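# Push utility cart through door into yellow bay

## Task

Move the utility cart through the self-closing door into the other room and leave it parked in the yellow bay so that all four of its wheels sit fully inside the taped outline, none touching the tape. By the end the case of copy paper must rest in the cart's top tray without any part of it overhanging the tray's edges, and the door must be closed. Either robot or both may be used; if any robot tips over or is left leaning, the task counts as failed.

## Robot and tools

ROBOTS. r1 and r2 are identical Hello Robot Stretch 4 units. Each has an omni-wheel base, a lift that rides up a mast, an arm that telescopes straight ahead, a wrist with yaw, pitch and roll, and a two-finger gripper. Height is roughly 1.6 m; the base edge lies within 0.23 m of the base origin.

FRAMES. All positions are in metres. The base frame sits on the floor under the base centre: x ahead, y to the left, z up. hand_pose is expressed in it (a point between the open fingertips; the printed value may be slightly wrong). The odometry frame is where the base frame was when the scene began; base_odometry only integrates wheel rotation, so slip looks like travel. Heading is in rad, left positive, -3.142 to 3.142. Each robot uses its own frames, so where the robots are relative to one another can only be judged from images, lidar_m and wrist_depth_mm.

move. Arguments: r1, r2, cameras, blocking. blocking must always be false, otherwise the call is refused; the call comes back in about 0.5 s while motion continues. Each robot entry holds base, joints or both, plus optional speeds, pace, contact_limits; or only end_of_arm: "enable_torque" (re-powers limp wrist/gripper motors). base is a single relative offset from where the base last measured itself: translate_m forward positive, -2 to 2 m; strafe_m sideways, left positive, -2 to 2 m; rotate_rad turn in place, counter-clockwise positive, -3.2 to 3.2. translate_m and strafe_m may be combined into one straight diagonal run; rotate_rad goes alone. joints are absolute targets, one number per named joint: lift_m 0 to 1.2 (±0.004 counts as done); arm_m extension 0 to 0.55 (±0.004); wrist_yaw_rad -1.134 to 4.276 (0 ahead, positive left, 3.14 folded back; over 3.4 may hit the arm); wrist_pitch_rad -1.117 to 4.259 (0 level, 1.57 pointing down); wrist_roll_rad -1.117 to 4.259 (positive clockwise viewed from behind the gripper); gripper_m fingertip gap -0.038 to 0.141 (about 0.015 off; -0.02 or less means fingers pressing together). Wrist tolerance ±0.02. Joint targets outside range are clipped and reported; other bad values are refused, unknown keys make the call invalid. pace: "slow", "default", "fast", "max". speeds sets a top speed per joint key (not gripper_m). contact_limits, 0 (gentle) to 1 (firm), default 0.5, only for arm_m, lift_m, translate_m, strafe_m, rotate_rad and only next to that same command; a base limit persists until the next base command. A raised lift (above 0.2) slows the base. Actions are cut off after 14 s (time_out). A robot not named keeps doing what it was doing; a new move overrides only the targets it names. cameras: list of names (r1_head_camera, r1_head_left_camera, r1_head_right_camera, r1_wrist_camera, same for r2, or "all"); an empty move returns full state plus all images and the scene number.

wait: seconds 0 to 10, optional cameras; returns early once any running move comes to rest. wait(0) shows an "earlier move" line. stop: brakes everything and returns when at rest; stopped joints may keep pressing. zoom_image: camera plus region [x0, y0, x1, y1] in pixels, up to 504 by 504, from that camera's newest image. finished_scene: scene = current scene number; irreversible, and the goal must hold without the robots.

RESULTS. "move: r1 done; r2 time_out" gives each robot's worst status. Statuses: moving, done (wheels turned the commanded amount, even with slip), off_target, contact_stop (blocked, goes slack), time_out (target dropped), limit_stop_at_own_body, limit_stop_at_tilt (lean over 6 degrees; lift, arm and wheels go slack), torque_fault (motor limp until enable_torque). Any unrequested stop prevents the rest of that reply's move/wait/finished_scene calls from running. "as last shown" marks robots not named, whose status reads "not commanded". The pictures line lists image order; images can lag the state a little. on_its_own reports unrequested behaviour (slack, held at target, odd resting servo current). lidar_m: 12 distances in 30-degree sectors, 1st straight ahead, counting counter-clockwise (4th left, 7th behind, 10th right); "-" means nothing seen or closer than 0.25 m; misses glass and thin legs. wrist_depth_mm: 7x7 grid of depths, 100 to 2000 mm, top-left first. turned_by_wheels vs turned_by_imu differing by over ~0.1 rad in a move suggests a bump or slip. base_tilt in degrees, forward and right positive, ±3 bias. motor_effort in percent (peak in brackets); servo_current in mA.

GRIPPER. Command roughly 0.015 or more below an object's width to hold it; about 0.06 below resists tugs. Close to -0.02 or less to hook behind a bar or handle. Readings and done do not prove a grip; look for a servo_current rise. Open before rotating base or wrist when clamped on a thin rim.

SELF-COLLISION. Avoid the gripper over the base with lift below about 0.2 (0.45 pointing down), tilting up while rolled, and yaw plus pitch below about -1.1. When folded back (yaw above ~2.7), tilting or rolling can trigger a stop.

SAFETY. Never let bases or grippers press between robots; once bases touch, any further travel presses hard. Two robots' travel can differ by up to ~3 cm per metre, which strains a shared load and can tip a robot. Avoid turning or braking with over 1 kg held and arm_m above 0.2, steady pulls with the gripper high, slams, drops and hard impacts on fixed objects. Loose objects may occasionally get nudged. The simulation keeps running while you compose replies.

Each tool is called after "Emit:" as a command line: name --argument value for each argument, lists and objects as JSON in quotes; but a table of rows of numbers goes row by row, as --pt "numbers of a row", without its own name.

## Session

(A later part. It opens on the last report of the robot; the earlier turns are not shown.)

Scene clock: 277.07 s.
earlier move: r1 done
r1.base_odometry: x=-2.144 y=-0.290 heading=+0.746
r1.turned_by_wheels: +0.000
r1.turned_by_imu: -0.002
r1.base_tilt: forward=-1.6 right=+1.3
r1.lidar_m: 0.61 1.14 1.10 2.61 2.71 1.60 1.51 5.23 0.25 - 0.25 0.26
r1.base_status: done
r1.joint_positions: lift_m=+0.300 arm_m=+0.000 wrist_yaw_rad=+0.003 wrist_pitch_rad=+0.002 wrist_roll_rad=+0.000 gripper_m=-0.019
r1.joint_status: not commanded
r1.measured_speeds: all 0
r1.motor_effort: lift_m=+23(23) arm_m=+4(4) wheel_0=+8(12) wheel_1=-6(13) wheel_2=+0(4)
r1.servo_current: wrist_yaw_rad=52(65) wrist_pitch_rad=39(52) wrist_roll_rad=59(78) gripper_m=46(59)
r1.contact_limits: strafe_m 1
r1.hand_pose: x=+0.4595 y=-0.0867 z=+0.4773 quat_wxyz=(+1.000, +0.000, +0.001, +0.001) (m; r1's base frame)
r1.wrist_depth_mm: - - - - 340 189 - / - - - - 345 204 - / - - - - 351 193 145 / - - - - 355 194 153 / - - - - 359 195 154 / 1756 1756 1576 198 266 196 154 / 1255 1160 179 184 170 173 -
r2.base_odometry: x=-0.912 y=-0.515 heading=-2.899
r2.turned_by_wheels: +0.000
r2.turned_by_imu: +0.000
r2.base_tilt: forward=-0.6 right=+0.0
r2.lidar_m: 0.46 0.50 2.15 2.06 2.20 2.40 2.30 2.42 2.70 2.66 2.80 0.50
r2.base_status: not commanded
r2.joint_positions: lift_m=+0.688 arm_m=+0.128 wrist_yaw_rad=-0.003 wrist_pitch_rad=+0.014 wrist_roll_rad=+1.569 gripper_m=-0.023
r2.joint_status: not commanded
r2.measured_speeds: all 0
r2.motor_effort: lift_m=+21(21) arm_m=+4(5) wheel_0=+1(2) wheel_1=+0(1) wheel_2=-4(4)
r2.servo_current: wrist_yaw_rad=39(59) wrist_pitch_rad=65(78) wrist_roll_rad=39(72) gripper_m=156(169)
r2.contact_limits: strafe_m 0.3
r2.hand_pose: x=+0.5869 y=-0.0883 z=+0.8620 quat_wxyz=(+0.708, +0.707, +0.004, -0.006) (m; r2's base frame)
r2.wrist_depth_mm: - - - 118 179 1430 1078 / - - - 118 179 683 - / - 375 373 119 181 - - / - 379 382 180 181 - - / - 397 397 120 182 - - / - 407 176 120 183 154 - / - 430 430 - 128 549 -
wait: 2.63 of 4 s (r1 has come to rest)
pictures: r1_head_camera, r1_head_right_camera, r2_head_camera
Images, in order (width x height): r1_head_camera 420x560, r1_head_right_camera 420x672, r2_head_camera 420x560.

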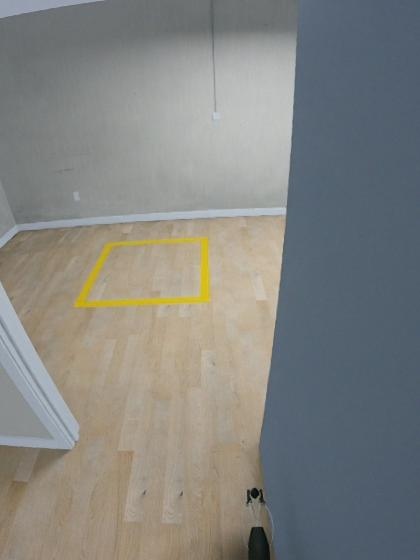

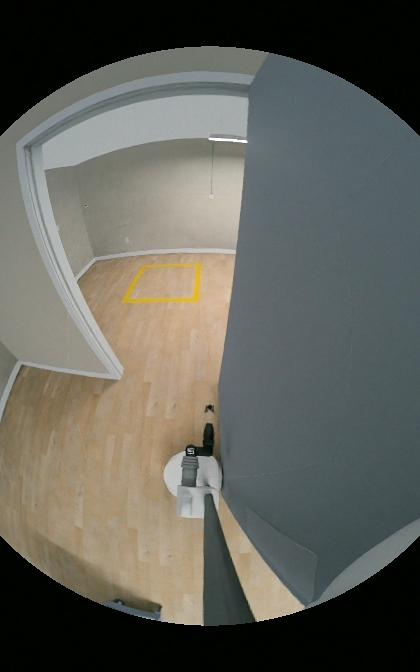

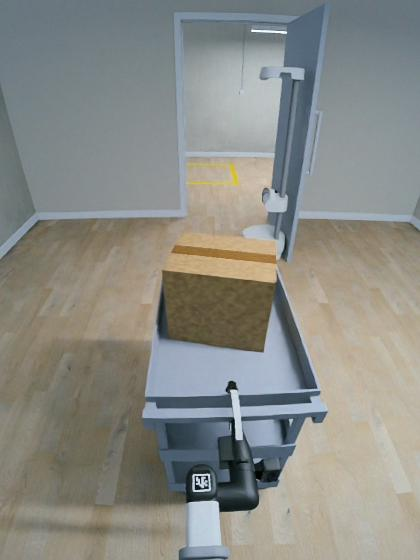

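Emit:
move --blocking false --cameras '[]' --r1 '{"base": {"strafe_m": -0.2}, "pace": "slow", "contact_limits": {"strafe_m": 0.6}}'

Emit:
wait --seconds 4 --cameras '["r1_head_camera", "r1_head_right_camera", "r2_head_camera"]'

Scene clock: 288.03 s.
move: r1 moving
r1.base_odometry: x=-2.134 y=-0.301 heading=+0.746
r1.turned_by_wheels: +0.000
r1.turned_by_imu: +0.000
r1.base_tilt: forward=-1.5 right=+1.2
r1.lidar_m: 0.59 1.14 1.14 2.64 2.69 1.59 1.53 5.22 0.25 - 0.25 0.25
r1.base_status: strafe_m moving
r1.joint_positions: lift_m=+0.300 arm_m=+0.000 wrist_yaw_rad=+0.003 wrist_pitch_rad=+0.002 wrist_roll_rad=+0.000 gripper_m=-0.019
r1.joint_status: not commanded
r1.measured_speeds: translate_m=+0.000 strafe_m=-0.055 rotate_rad=-0.002 lift_m=+0.000 arm_m=+0.000 wrist_yaw_rad=+0.000 wrist_pitch_rad=+0.000 wrist_roll_rad=+0.000
r1.motor_effort: lift_m=+23(23) arm_m=+4(4) wheel_0=+11(15) wheel_1=-9(12) wheel_2=+0(1)
r1.servo_current: wrist_yaw_rad=46(52) wrist_pitch_rad=39(46) wrist_roll_rad=39(72) gripper_m=52(59)
r1.contact_limits: strafe_m 0.6
r1.hand_pose: x=+0.4595 y=-0.0867 z=+0.4773 quat_wxyz=(+1.000, +0.000, +0.001, +0.001) (m; r1's base frame)
r1.wrist_depth_mm: - - - - 315 190 - / - - - - 322 193 143 / - - - - 325 183 145 / - - - - 330 183 - / - - - - 334 185 - / 1808 1756 1576 198 249 185 - / 1308 1182 179 184 170 164 -
r2: as last shown
r2.base_tilt: forward=-0.7 right=+0.1
r2.lidar_m: 0.47 0.49 2.17 2.04 2.18 2.39 2.31 2.44 2.74 2.64 2.77 0.50
r2.motor_effort: lift_m=+21(21) arm_m=+5(5) wheel_0=+2(2) wheel_1=+0(0) wheel_2=-4(4)
r2.servo_current: wrist_yaw_rad=46(59) wrist_pitch_rad=78(78) wrist_roll_rad=46(52) gripper_m=156(163)
r2.contact_limits: strafe_m 0.3
r2.wrist_depth_mm: - - - 118 179 1430 1118 / - - - 118 180 683 - / - 370 375 119 180 - - / - 379 382 180 181 - - / - 397 397 119 182 - - / - 407 176 120 182 155 - / - 430 430 - 128 549 -
pictures: none
No camera images: "cameras" was empty.

Scene clock: 291.57 s.
earlier move: r1 contact_stop
r1.base_odometry: x=-2.059 y=-0.402 heading=+0.824
r1.turned_by_wheels: +0.078
r1.turned_by_imu: +0.106
r1.base_tilt: forward=-1.6 right=+1.2
r1.lidar_m: 0.56 1.23 1.25 2.75 2.89 1.52 1.94 3.76 0.25 - 0.25 0.25
r1.base_status: strafe_m contact_stop (by the wheels' count: -0.140 of -0.200)
r1.joint_positions: lift_m=+0.300 arm_m=+0.000 wrist_yaw_rad=+0.002 wrist_pitch_rad=+0.002 wrist_roll_rad=+0.000 gripper_m=-0.019
r1.joint_status: not commanded
r1.measured_speeds: all 0
r1.on_its_own: the wheels are slack since a contact_stop
r1.motor_effort: lift_m=+22(23) arm_m=+4(4) wheel_0=+0(29) wheel_1=+0(28) wheel_2=+0(4)
r1.servo_current: wrist_yaw_rad=46(72) wrist_pitch_rad=46(52) wrist_roll_rad=59(72) gripper_m=59(59)
r1.contact_limits: strafe_m 0.6
r1.hand_pose: x=+0.4594 y=-0.0868 z=+0.4773 quat_wxyz=(+1.000, +0.000, +0.001, +0.001) (m; r1's base frame)
r1.wrist_depth_mm: - - - - 283 175 - / - - - - 287 166 133 / - - - - 290 167 134 / - - - - 294 169 135 / - - - - 296 169 135 / 1808 1808 1464 199 246 181 - / 1229 1160 179 179 179 160 -
r2.base_odometry: x=-0.912 y=-0.515 heading=-2.899
r2.turned_by_wheels: +0.000
r2.turned_by_imu: +0.000
r2.base_tilt: forward=-0.7 right=+0.1
r2.lidar_m: 0.46 0.51 2.14 2.04 2.19 2.39 2.30 2.41 2.74 2.66 2.80 0.50
r2.base_status: not commanded
r2.joint_positions: lift_m=+0.688 arm_m=+0.128 wrist_yaw_rad=-0.003 wrist_pitch_rad=+0.014 wrist_roll_rad=+1.569 gripper_m=-0.023
r2.joint_status: not commanded
r2.measured_speeds: all 0
r2.motor_effort: lift_m=+21(21) arm_m=+4(5) wheel_0=+1(2) wheel_1=+0(1) wheel_2=-4(4)
r2.servo_current: wrist_yaw_rad=46(59) wrist_pitch_rad=72(78) wrist_roll_rad=52(59) gripper_m=163(169)
r2.contact_limits: strafe_m 0.3
r2.hand_pose: x=+0.5869 y=-0.0883 z=+0.8620 quat_wxyz=(+0.708, +0.707, +0.004, -0.006) (m; r2's base frame)
r2.wrist_depth_mm: - - - 118 179 1430 1078 / - - - 118 180 676 - / - 373 373 119 181 - - / - 379 382 179 181 - - / - 394 397 120 182 - - / - 410 176 120 182 154 - / - 424 433 - 128 549 -
wait: 3.53 of 4 s (r1 has come to rest)
pictures: r1_head_camera, r1_head_right_camera, r2_head_camera
Images, in order (width x height): r1_head_camera 420x560, r1_head_right_camera 420x672, r2_head_camera 420x560.

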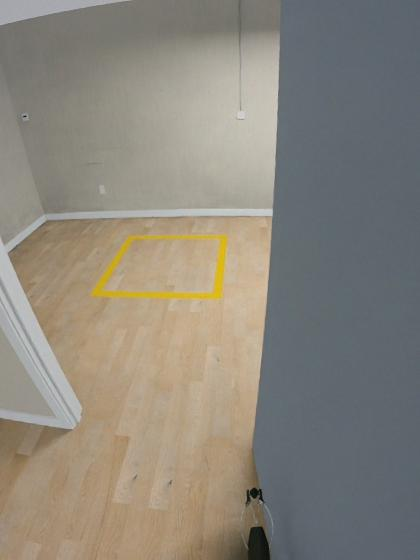

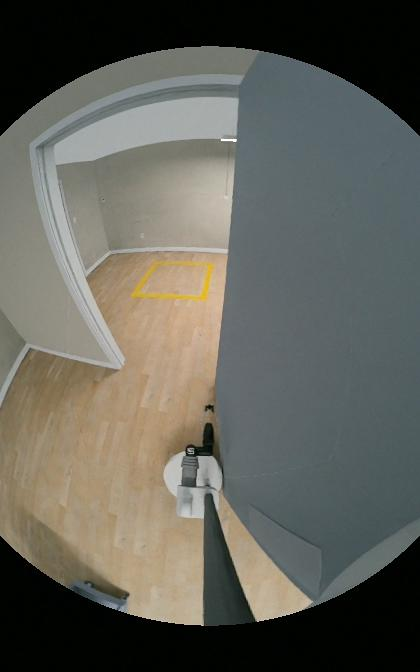

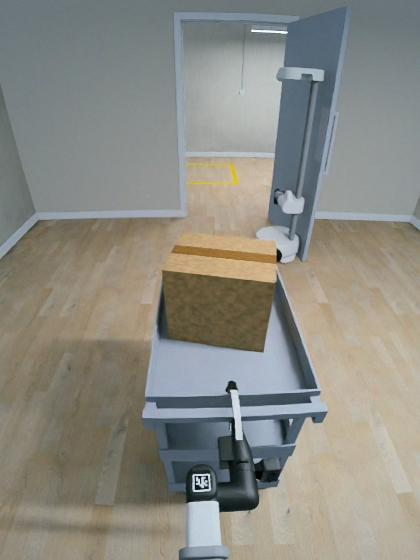

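Emit:
move --blocking false --cameras '[]' --r1 '{"base": {"translate_m": -0.62}, "joints": {"arm_m": 0.25}, "pace": "slow", "contact_limits": {"translate_m": 0.8}}'

Emit:
wait --seconds 3 --cameras '["r1_head_right_camera", "r2_head_camera"]'

Emit:
wait --seconds 4 --cameras '["r1_head_camera", "r1_head_right_camera", "r2_head_camera"]'

Scene clock: 325.73 s.
move: r1 moving
r1.base_odometry: x=-2.068 y=-0.411 heading=+0.824
r1.turned_by_wheels: +0.000
r1.turned_by_imu: +0.000
r1.base_tilt: forward=-1.6 right=+1.3
r1.lidar_m: 0.59 1.25 1.33 2.73 2.93 1.52 1.95 3.66 0.25 - 0.25 0.25
r1.base_status: translate_m moving
r1.joint_positions: lift_m=+0.300 arm_m=+0.013 wrist_yaw_rad=+0.002 wrist_pitch_rad=+0.002 wrist_roll_rad=+0.000 gripper_m=-0.019
r1.joint_status: arm_m moving
r1.measured_speeds: translate_m=-0.048 strafe_m=+0.000 rotate_rad=+0.002 lift_m=+0.000 arm_m=+0.049 wrist_yaw_rad=+0.000 wrist_pitch_rad=+0.000 wrist_roll_rad=+0.000
r1.motor_effort: lift_m=+22(22) arm_m=+5(7) wheel_0=-2(3) wheel_1=-6(8) wheel_2=+9(9)
r1.servo_current: wrist_yaw_rad=46(65) wrist_pitch_rad=39(46) wrist_roll_rad=39(59) gripper_m=52(52)
r1.contact_limits: translate_m 0.8
r1.hand_pose: x=+0.4721 y=-0.0868 z=+0.4773 quat_wxyz=(+1.000, +0.000, +0.001, +0.001) (m; r1's base frame)
r1.wrist_depth_mm: - - - - 282 174 - / - - - - 286 164 132 / - - - - 289 177 133 / - - - - 291 168 134 / - - - - 293 169 135 / 1756 1756 1464 198 244 180 135 / 1229 1182 180 180 179 159 -
r2: as last shown
r2.lidar_m: 0.46 0.50 2.16 2.06 2.16 2.38 2.30 2.42 2.75 2.66 2.79 0.50
r2.motor_effort: lift_m=+21(21) arm_m=+4(5) wheel_0=+1(2) wheel_1=+0(0) wheel_2=-4(4)
r2.servo_current: wrist_yaw_rad=52(59) wrist_pitch_rad=72(78) wrist_roll_rad=59(59) gripper_m=163(169)
r2.contact_limits: strafe_m 0.3
r2.wrist_depth_mm: - - - 118 180 1430 1078 / - - - 118 180 676 - / - 368 375 119 181 - - / - 382 384 180 181 - - / - 394 394 120 182 - - / - 410 176 120 183 154 - / - 427 433 - 128 554 -
pictures: none
No camera images: "cameras" was empty.

Scene clock: 328.73 s.
earlier move: r1 moving
r1.base_odometry: x=-2.263 y=-0.622 heading=+0.824
r1.turned_by_wheels: +0.000
r1.turned_by_imu: +0.000
r1.base_tilt: forward=-1.6 right=+1.3
r1.lidar_m: 0.57 1.46 1.75 2.76 2.94 1.22 - 2.63 2.01 1.95 0.25 0.25
r1.base_status: translate_m moving
r1.joint_positions: lift_m=+0.300 arm_m=+0.250 wrist_yaw_rad=+0.002 wrist_pitch_rad=+0.002 wrist_roll_rad=+0.000 gripper_m=-0.019
r1.joint_status: arm_m moving
r1.measured_speeds: translate_m=-0.100 strafe_m=+0.002 rotate_rad=-0.004 lift_m=+0.000 arm_m=+0.001 wrist_yaw_rad=+0.000 wrist_pitch_rad=+0.000 wrist_roll_rad=+0.000
r1.motor_effort: lift_m=+22(22) arm_m=+5(8) wheel_0=-2(4) wheel_1=-5(8) wheel_2=+3(9)
r1.servo_current: wrist_yaw_rad=46(78) wrist_pitch_rad=39(52) wrist_roll_rad=52(59) gripper_m=52(59)
r1.contact_limits: translate_m 0.8
r1.hand_pose: x=+0.7094 y=-0.0868 z=+0.4773 quat_wxyz=(+1.000, +0.000, +0.001, +0.001) (m; r1's base frame)
r1.wrist_depth_mm: - - - - 206 129 - / - - - - 208 122 - / - - - - 209 124 - / - - - - 241 124 - / - - - - 216 117 - / 1756 1756 1464 198 178 125 - / 1255 1160 179 424 170 126 -
r2.base_odometry: x=-0.912 y=-0.515 heading=-2.899
r2.turned_by_wheels: +0.000
r2.turned_by_imu: +0.000
r2.base_tilt: forward=-0.7 right=+0.0
r2.lidar_m: 0.46 0.49 2.15 2.05 2.16 2.40 2.29 2.43 2.73 2.65 2.82 0.51
r2.base_status: not commanded
r2.joint_positions: lift_m=+0.688 arm_m=+0.128 wrist_yaw_rad=-0.003 wrist_pitch_rad=+0.014 wrist_roll_rad=+1.569 gripper_m=-0.023
r2.joint_status: not commanded
r2.measured_speeds: all 0
r2.motor_effort: lift_m=+21(21) arm_m=+4(5) wheel_0=+1(2) wheel_1=+0(1) wheel_2=-4(4)
r2.servo_current: wrist_yaw_rad=33(65) wrist_pitch_rad=72(78) wrist_roll_rad=46(59) gripper_m=150(169)
r2.contact_limits: strafe_m 0.3
r2.hand_pose: x=+0.5869 y=-0.0883 z=+0.8620 quat_wxyz=(+0.708, +0.707, +0.004, -0.006) (m; r2's base frame)
r2.wrist_depth_mm: - - - 118 179 1430 1078 / - - - 118 180 676 - / - 373 373 119 181 - - / - 377 384 180 181 - - / - 394 394 120 182 - - / - 410 176 120 182 155 - / - 427 430 - 128 549 -
wait: 3.00 s; no rest
pictures: r1_head_right_camera, r2_head_camera
Images, in order (width x height): r1_head_right_camera 420x672, r2_head_camera 420x560.

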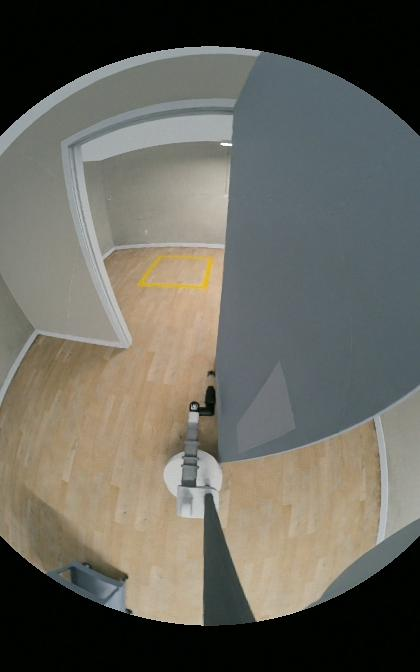

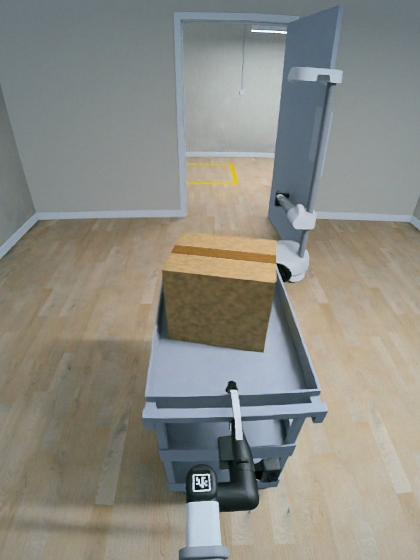

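Scene clock: 332.70 s.
earlier move: r1 done
r1.base_odometry: x=-2.480 y=-0.857 heading=+0.826
r1.turned_by_wheels: +0.002
r1.turned_by_imu: +0.007
r1.base_tilt: forward=-1.6 right=+1.2
r1.lidar_m: 0.47 1.74 2.24 2.77 1.18 0.96 - 2.57 2.00 1.93 1.96 0.46
r1.base_status: done
r1.joint_positions: lift_m=+0.300 arm_m=+0.250 wrist_yaw_rad=+0.013 wrist_pitch_rad=+0.002 wrist_roll_rad=+0.000 gripper_m=-0.019
r1.joint_status: all done
r1.measured_speeds: all 0
r1.motor_effort: lift_m=+22(22) arm_m=-4(8) wheel_0=+8(17) wheel_1=+1(8) wheel_2=+10(21)
r1.servo_current: wrist_yaw_rad=72(98) wrist_pitch_rad=46(52) wrist_roll_rad=39(65) gripper_m=52(65)
r1.contact_limits: translate_m 0.8
r1.hand_pose: x=+0.7104 y=-0.0836 z=+0.4773 quat_wxyz=(+1.000, +0.000, +0.001, +0.007) (m; r1's base frame)
r1.wrist_depth_mm: - - - - 178 - - / - - - - 218 - - / - - - - 186 - - / - - - - 191 - - / - - - - 193 - - / 1618 1756 1618 200 164 - - / 1138 1118 186 182 148 - -
r2.base_odometry: x=-0.912 y=-0.515 heading=-2.899
r2.turned_by_wheels: +0.000
r2.turned_by_imu: +0.001
r2.base_tilt: forward=-0.7 right=+0.1
r2.lidar_m: 0.45 0.50 2.16 2.07 2.19 2.37 2.31 2.46 2.75 2.66 2.78 0.51
r2.base_status: not commanded
r2.joint_positions: lift_m=+0.688 arm_m=+0.128 wrist_yaw_rad=-0.003 wrist_pitch_rad=+0.014 wrist_roll_rad=+1.569 gripper_m=-0.023
r2.joint_status: not commanded
r2.measured_speeds: all 0
r2.motor_effort: lift_m=+21(21) arm_m=+5(5) wheel_0=+1(2) wheel_1=+0(1) wheel_2=-3(4)
r2.servo_current: wrist_yaw_rad=59(65) wrist_pitch_rad=78(78) wrist_roll_rad=52(59) gripper_m=156(169)
r2.contact_limits: strafe_m 0.3
r2.hand_pose: x=+0.5869 y=-0.0883 z=+0.8620 quat_wxyz=(+0.708, +0.707, +0.004, -0.006) (m; r2's base frame)
r2.wrist_depth_mm: - - - 118 179 1430 1118 / - - - 118 180 676 - / - 373 370 119 180 - - / - 379 384 179 181 - - / - 397 397 119 182 - - / - 410 176 120 183 154 - / - 427 430 - 128 549 -
wait: 3.97 of 4 s (r1 has come to rest)
pictures: r1_head_camera, r1_head_right_camera, r2_head_camera
Images, in order (width x height): r1_head_camera 420x560, r1_head_right_camera 420x672, r2_head_camera 420x560.

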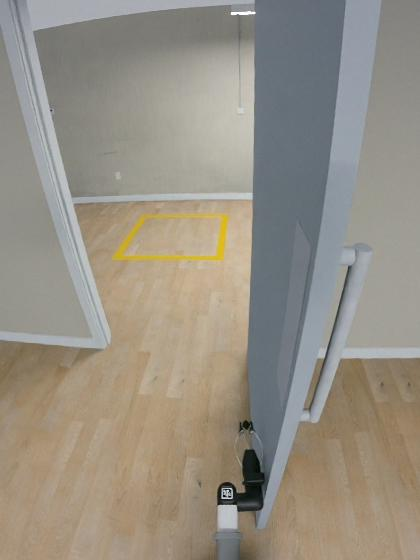

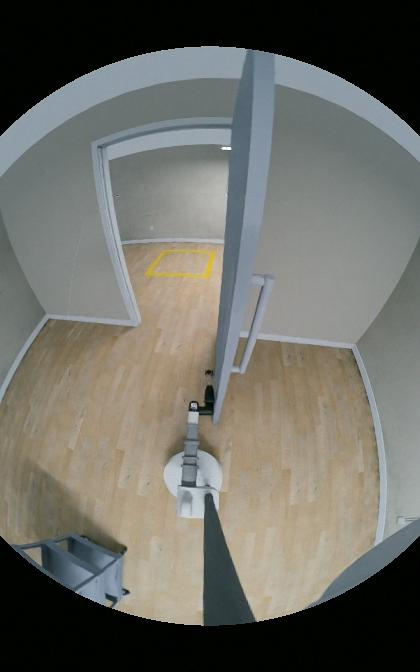

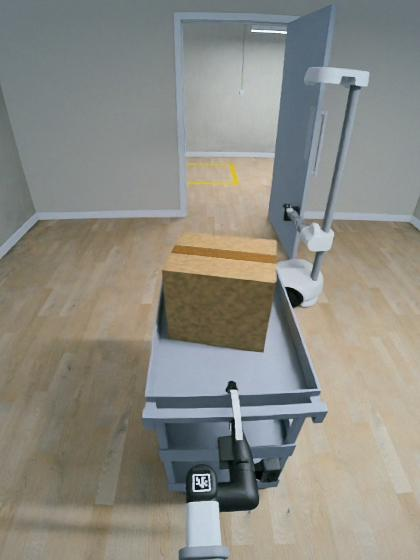

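Emit:
move --blocking false --cameras '[]' --r2 '{"base": {"translate_m": 0.5, "strafe_m": -0.03}, "pace": "slow", "contact_limits": {"translate_m": 0.3}}'

Emit:
wait --seconds 6 --cameras '["r2_head_camera", "r1_head_left_camera", "r1_head_right_camera"]'

Scene clock: 367.50 s.
move: r2 moving
r1: as last shown
r1.turned_by_wheels: +0.000
r1.turned_by_imu: +0.000
r1.base_tilt: forward=-1.6 right=+1.3
r1.lidar_m: 0.48 1.72 2.25 2.79 1.12 0.93 - 2.59 1.99 1.91 1.94 0.45
r1.motor_effort: lift_m=+22(22) arm_m=-3(4) wheel_0=+8(9) wheel_1=+1(1) wheel_2=+10(10)
r1.servo_current: wrist_yaw_rad=85(85) wrist_pitch_rad=39(46) wrist_roll_rad=39(72) gripper_m=52(59)
r1.contact_limits: translate_m 0.8
r1.wrist_depth_mm: - - - - 178 - - / - - - - 217 - - / - - - - 186 - - / - - - - 191 - - / - - - - 194 - - / 1618 1808 1576 200 164 - - / 1182 1098 185 181 148 - -
r2.base_odometry: x=-0.925 y=-0.517 heading=-2.900
r2.turned_by_wheels: +0.000
r2.turned_by_imu: +0.000
r2.base_tilt: forward=-0.7 right=+0.0
r2.lidar_m: 0.48 0.48 2.14 2.04 2.20 2.41 2.32 2.46 2.75 2.65 2.81 0.50
r2.base_status: translate_m moving; strafe_m moving
r2.joint_positions: lift_m=+0.688 arm_m=+0.128 wrist_yaw_rad=-0.004 wrist_pitch_rad=+0.014 wrist_roll_rad=+1.569 gripper_m=-0.023
r2.joint_status: not commanded
r2.measured_speeds: translate_m=+0.049 strafe_m=-0.003 rotate_rad=-0.004 lift_m=+0.000 arm_m=+0.000 wrist_yaw_rad=-0.004 wrist_pitch_rad=+0.000 wrist_roll_rad=+0.000
r2.motor_effort: lift_m=+21(21) arm_m=+5(5) wheel_0=+6(13) wheel_1=+8(8) wheel_2=-15(16)
r2.servo_current: wrist_yaw_rad=46(59) wrist_pitch_rad=78(78) wrist_roll_rad=33(52) gripper_m=150(163)
r2.contact_limits: translate_m 0.3
r2.hand_pose: x=+0.5869 y=-0.0886 z=+0.8620 quat_wxyz=(+0.708, +0.707, +0.003, -0.006) (m; r2's base frame)
r2.wrist_depth_mm: - - - 180 181 1464 1118 / - - - 119 181 1366 - / - 373 373 120 181 - - / - 377 379 180 181 - - / - 394 394 120 182 - - / - 404 176 120 182 155 - / - 424 430 - 128 525 -
pictures: none
No camera images: "cameras" was empty.

Scene clock: 373.30 s.
earlier move: r2 done
r1.base_odometry: x=-2.480 y=-0.857 heading=+0.826
r1.turned_by_wheels: +0.000
r1.turned_by_imu: +0.000
r1.base_tilt: forward=-1.6 right=+1.3
r1.lidar_m: 0.45 1.71 2.26 2.78 0.81 0.88 - 2.60 2.00 1.94 1.96 0.44
r1.base_status: not commanded
r1.joint_positions: lift_m=+0.300 arm_m=+0.250 wrist_yaw_rad=+0.013 wrist_pitch_rad=+0.002 wrist_roll_rad=+0.000 gripper_m=-0.019
r1.joint_status: not commanded
r1.measured_speeds: all 0
r1.motor_effort: lift_m=+22(22) arm_m=-4(4) wheel_0=+8(9) wheel_1=+1(1) wheel_2=+10(10)
r1.servo_current: wrist_yaw_rad=78(98) wrist_pitch_rad=33(52) wrist_roll_rad=52(72) gripper_m=52(59)
r1.contact_limits: translate_m 0.8
r1.hand_pose: x=+0.7104 y=-0.0836 z=+0.4773 quat_wxyz=(+1.000, +0.000, +0.001, +0.007) (m; r1's base frame)
r1.wrist_depth_mm: - - - - 179 - - / - - - - 216 - - / - - - - 186 - - / - - - - 191 - - / - - - - 193 - - / 1618 1756 1618 200 164 - - / 1160 1098 185 182 148 - -
r2.base_odometry: x=-1.405 y=-0.606 heading=-2.897
r2.turned_by_wheels: +0.002
r2.turned_by_imu: +0.007
r2.base_tilt: forward=-0.7 right=+0.0
r2.lidar_m: 0.40 0.42 2.16 2.12 2.21 2.88 2.81 2.97 2.73 2.62 2.79 0.56
r2.base_status: done
r2.joint_positions: lift_m=+0.688 arm_m=+0.128 wrist_yaw_rad=+0.019 wrist_pitch_rad=+0.014 wrist_roll_rad=+1.572 gripper_m=-0.023
r2.joint_status: not commanded
r2.measured_speeds: all 0
r2.on_its_own: wrist_yaw_rad is at rest, and its servo_current (111 mA) is outside its rest range (0 to 104 mA)
r2.motor_effort: lift_m=+21(21) arm_m=+4(5) wheel_0=+15(17) wheel_1=+11(12) wheel_2=+0(18)
r2.servo_current: wrist_yaw_rad=111(117) wrist_pitch_rad=72(78) wrist_roll_rad=46(59) gripper_m=150(163)
r2.contact_limits: translate_m 0.3
r2.hand_pose: x=+0.5888 y=-0.0820 z=+0.8620 quat_wxyz=(+0.707, +0.707, +0.011, +0.002) (m; r2's base frame)
r2.wrist_depth_mm: - - - 240 264 270 276 / - - - 230 241 1464 1098 / - - - 156 224 1576 466 / - - - 145 208 750 - / - 389 397 138 198 - - / - 382 182 129 186 159 - / - 373 180 - 174 152 -
wait: 5.80 of 6 s (r2 has come to rest)
pictures: r1_head_left_camera, r1_head_right_camera, r2_head_camera
Images, in order (width x height): r1_head_left_camera 420x672, r1_head_right_camera 420x672, r2_head_camera 420x560.

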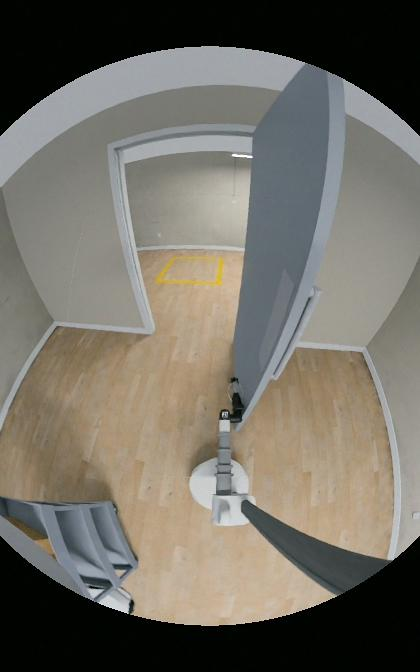

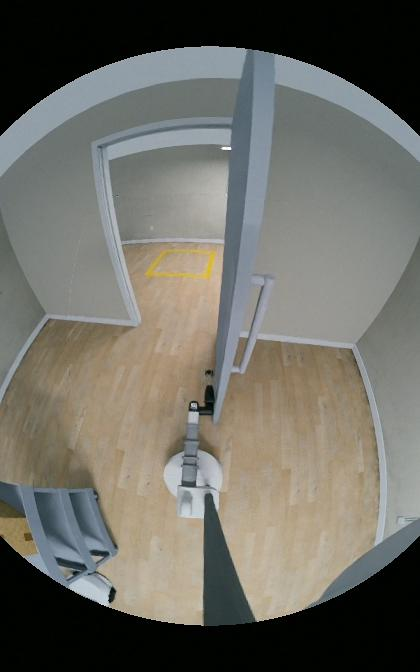

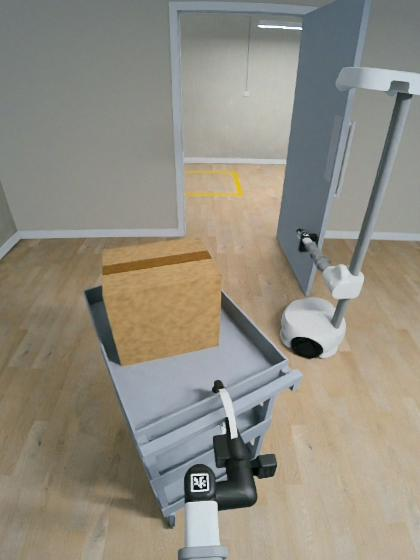

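Emit:
move --blocking false --cameras '[]' --r2 '{"base": {"strafe_m": 0.45}, "pace": "fast", "contact_limits": {"strafe_m": 0.3}}'

Emit:
wait --seconds 3 --cameras '["r2_head_camera"]'

Scene clock: 389.90 s.
move: r2 moving
r1: as last shown
r1.base_tilt: forward=-1.5 right=+1.2
r1.lidar_m: 0.45 1.72 2.25 2.80 0.79 0.91 - 2.58 1.98 1.92 1.98 0.43
r1.motor_effort: lift_m=+22(22) arm_m=-3(4) wheel_0=+8(9) wheel_1=+1(1) wheel_2=+10(10)
r1.servo_current: wrist_yaw_rad=78(85) wrist_pitch_rad=46(46) wrist_roll_rad=46(52) gripper_m=52(59)
r1.contact_limits: translate_m 0.8
r1.wrist_depth_mm: - - - - 178 - - / - - - - 217 - - / - - - - 187 - - / - - - - 190 - - / - - - - 194 - - / 1618 1708 1618 200 165 - - / 1182 1098 185 182 148 - -
r2.base_odometry: x=-1.391 y=-0.659 heading=-2.897
r2.turned_by_wheels: +0.001
r2.turned_by_imu: +0.001
r2.base_tilt: forward=-0.7 right=+0.1
r2.lidar_m: 0.41 0.39 2.10 2.05 2.12 2.90 2.82 2.98 2.79 2.68 2.86 0.54
r2.base_status: strafe_m moving
r2.joint_positions: lift_m=+0.688 arm_m=+0.128 wrist_yaw_rad=+0.019 wrist_pitch_rad=+0.014 wrist_roll_rad=+1.572 gripper_m=-0.023
r2.joint_status: not commanded
r2.measured_speeds: translate_m=+0.000 strafe_m=+0.212 rotate_rad=+0.001 lift_m=+0.000 arm_m=+0.000 wrist_yaw_rad=+0.000 wrist_pitch_rad=+0.000 wrist_roll_rad=+0.000
r2.motor_effort: lift_m=+21(21) arm_m=+4(5) wheel_0=-11(11) wheel_1=+16(20) wheel_2=+2(3)
r2.servo_current: wrist_yaw_rad=117(117) wrist_pitch_rad=72(78) wrist_roll_rad=59(59) gripper_m=150(150)
r2.contact_limits: strafe_m 0.3
r2.hand_pose: x=+0.5888 y=-0.0820 z=+0.8620 quat_wxyz=(+0.707, +0.707, +0.011, +0.002) (m; r2's base frame)
r2.wrist_depth_mm: - - - 236 252 268 263 / - - - 160 230 1537 1098 / - - - 151 216 1537 473 / - - - 141 204 691 - / - 392 392 136 195 - - / - 382 180 128 186 158 - / - 373 377 - 127 151 -
pictures: none
No camera images: "cameras" was empty.

Scene clock: 391.73 s.
earlier move: r2 done
r1.base_odometry: x=-2.480 y=-0.857 heading=+0.826
r1.turned_by_wheels: +0.000
r1.turned_by_imu: +0.000
r1.base_tilt: forward=-1.6 right=+1.2
r1.lidar_m: 0.44 1.74 2.25 1.17 0.85 1.29 - 2.58 1.97 1.92 1.96 0.42
r1.base_status: not commanded
r1.joint_positions: lift_m=+0.300 arm_m=+0.250 wrist_yaw_rad=+0.013 wrist_pitch_rad=+0.002 wrist_roll_rad=+0.000 gripper_m=-0.019
r1.joint_status: not commanded
r1.measured_speeds: all 0
r1.motor_effort: lift_m=+22(22) arm_m=-4(4) wheel_0=+8(9) wheel_1=+1(1) wheel_2=+10(10)
r1.servo_current: wrist_yaw_rad=78(98) wrist_pitch_rad=46(52) wrist_roll_rad=59(72) gripper_m=52(59)
r1.contact_limits: translate_m 0.8
r1.hand_pose: x=+0.7104 y=-0.0836 z=+0.4773 quat_wxyz=(+1.000, +0.000, +0.001, +0.007) (m; r1's base frame)
r1.wrist_depth_mm: - - - - 178 - - / - - - - 216 - - / - - - - 186 - - / - - - - 191 - - / - - - - 194 - - / 1618 1708 1618 199 165 - - / 1182 1118 185 182 148 - -
r2.base_odometry: x=-1.296 y=-1.042 heading=-2.898
r2.turned_by_wheels: -0.001
r2.turned_by_imu: -0.004
r2.base_tilt: forward=-0.7 right=+0.1
r2.lidar_m: 0.50 0.53 1.72 1.66 1.73 2.51 2.81 2.97 3.19 3.09 3.25 0.48
r2.base_status: done
r2.joint_positions: lift_m=+0.688 arm_m=+0.128 wrist_yaw_rad=-0.004 wrist_pitch_rad=+0.014 wrist_roll_rad=+1.569 gripper_m=-0.023
r2.joint_status: not commanded
r2.measured_speeds: all 0
r2.motor_effort: lift_m=+21(21) arm_m=+4(5) wheel_0=-5(19) wheel_1=-2(20) wheel_2=+0(3)
r2.servo_current: wrist_yaw_rad=39(117) wrist_pitch_rad=72(78) wrist_roll_rad=46(65) gripper_m=150(150)
r2.contact_limits: strafe_m 0.3
r2.hand_pose: x=+0.5869 y=-0.0887 z=+0.8620 quat_wxyz=(+0.708, +0.707, +0.003, -0.006) (m; r2's base frame)
r2.wrist_depth_mm: - - - - 156 504 - / - 427 427 102 161 - - / - 359 364 104 166 - - / - 384 384 108 170 - - / - 410 413 112 177 - - / - 439 181 116 181 154 - / - - - - 185 1336 469
wait: 1.83 of 3 s (r2 has come to rest)
pictures: r2_head_camera
Images, in order (width x height): r2_head_camera 420x560.

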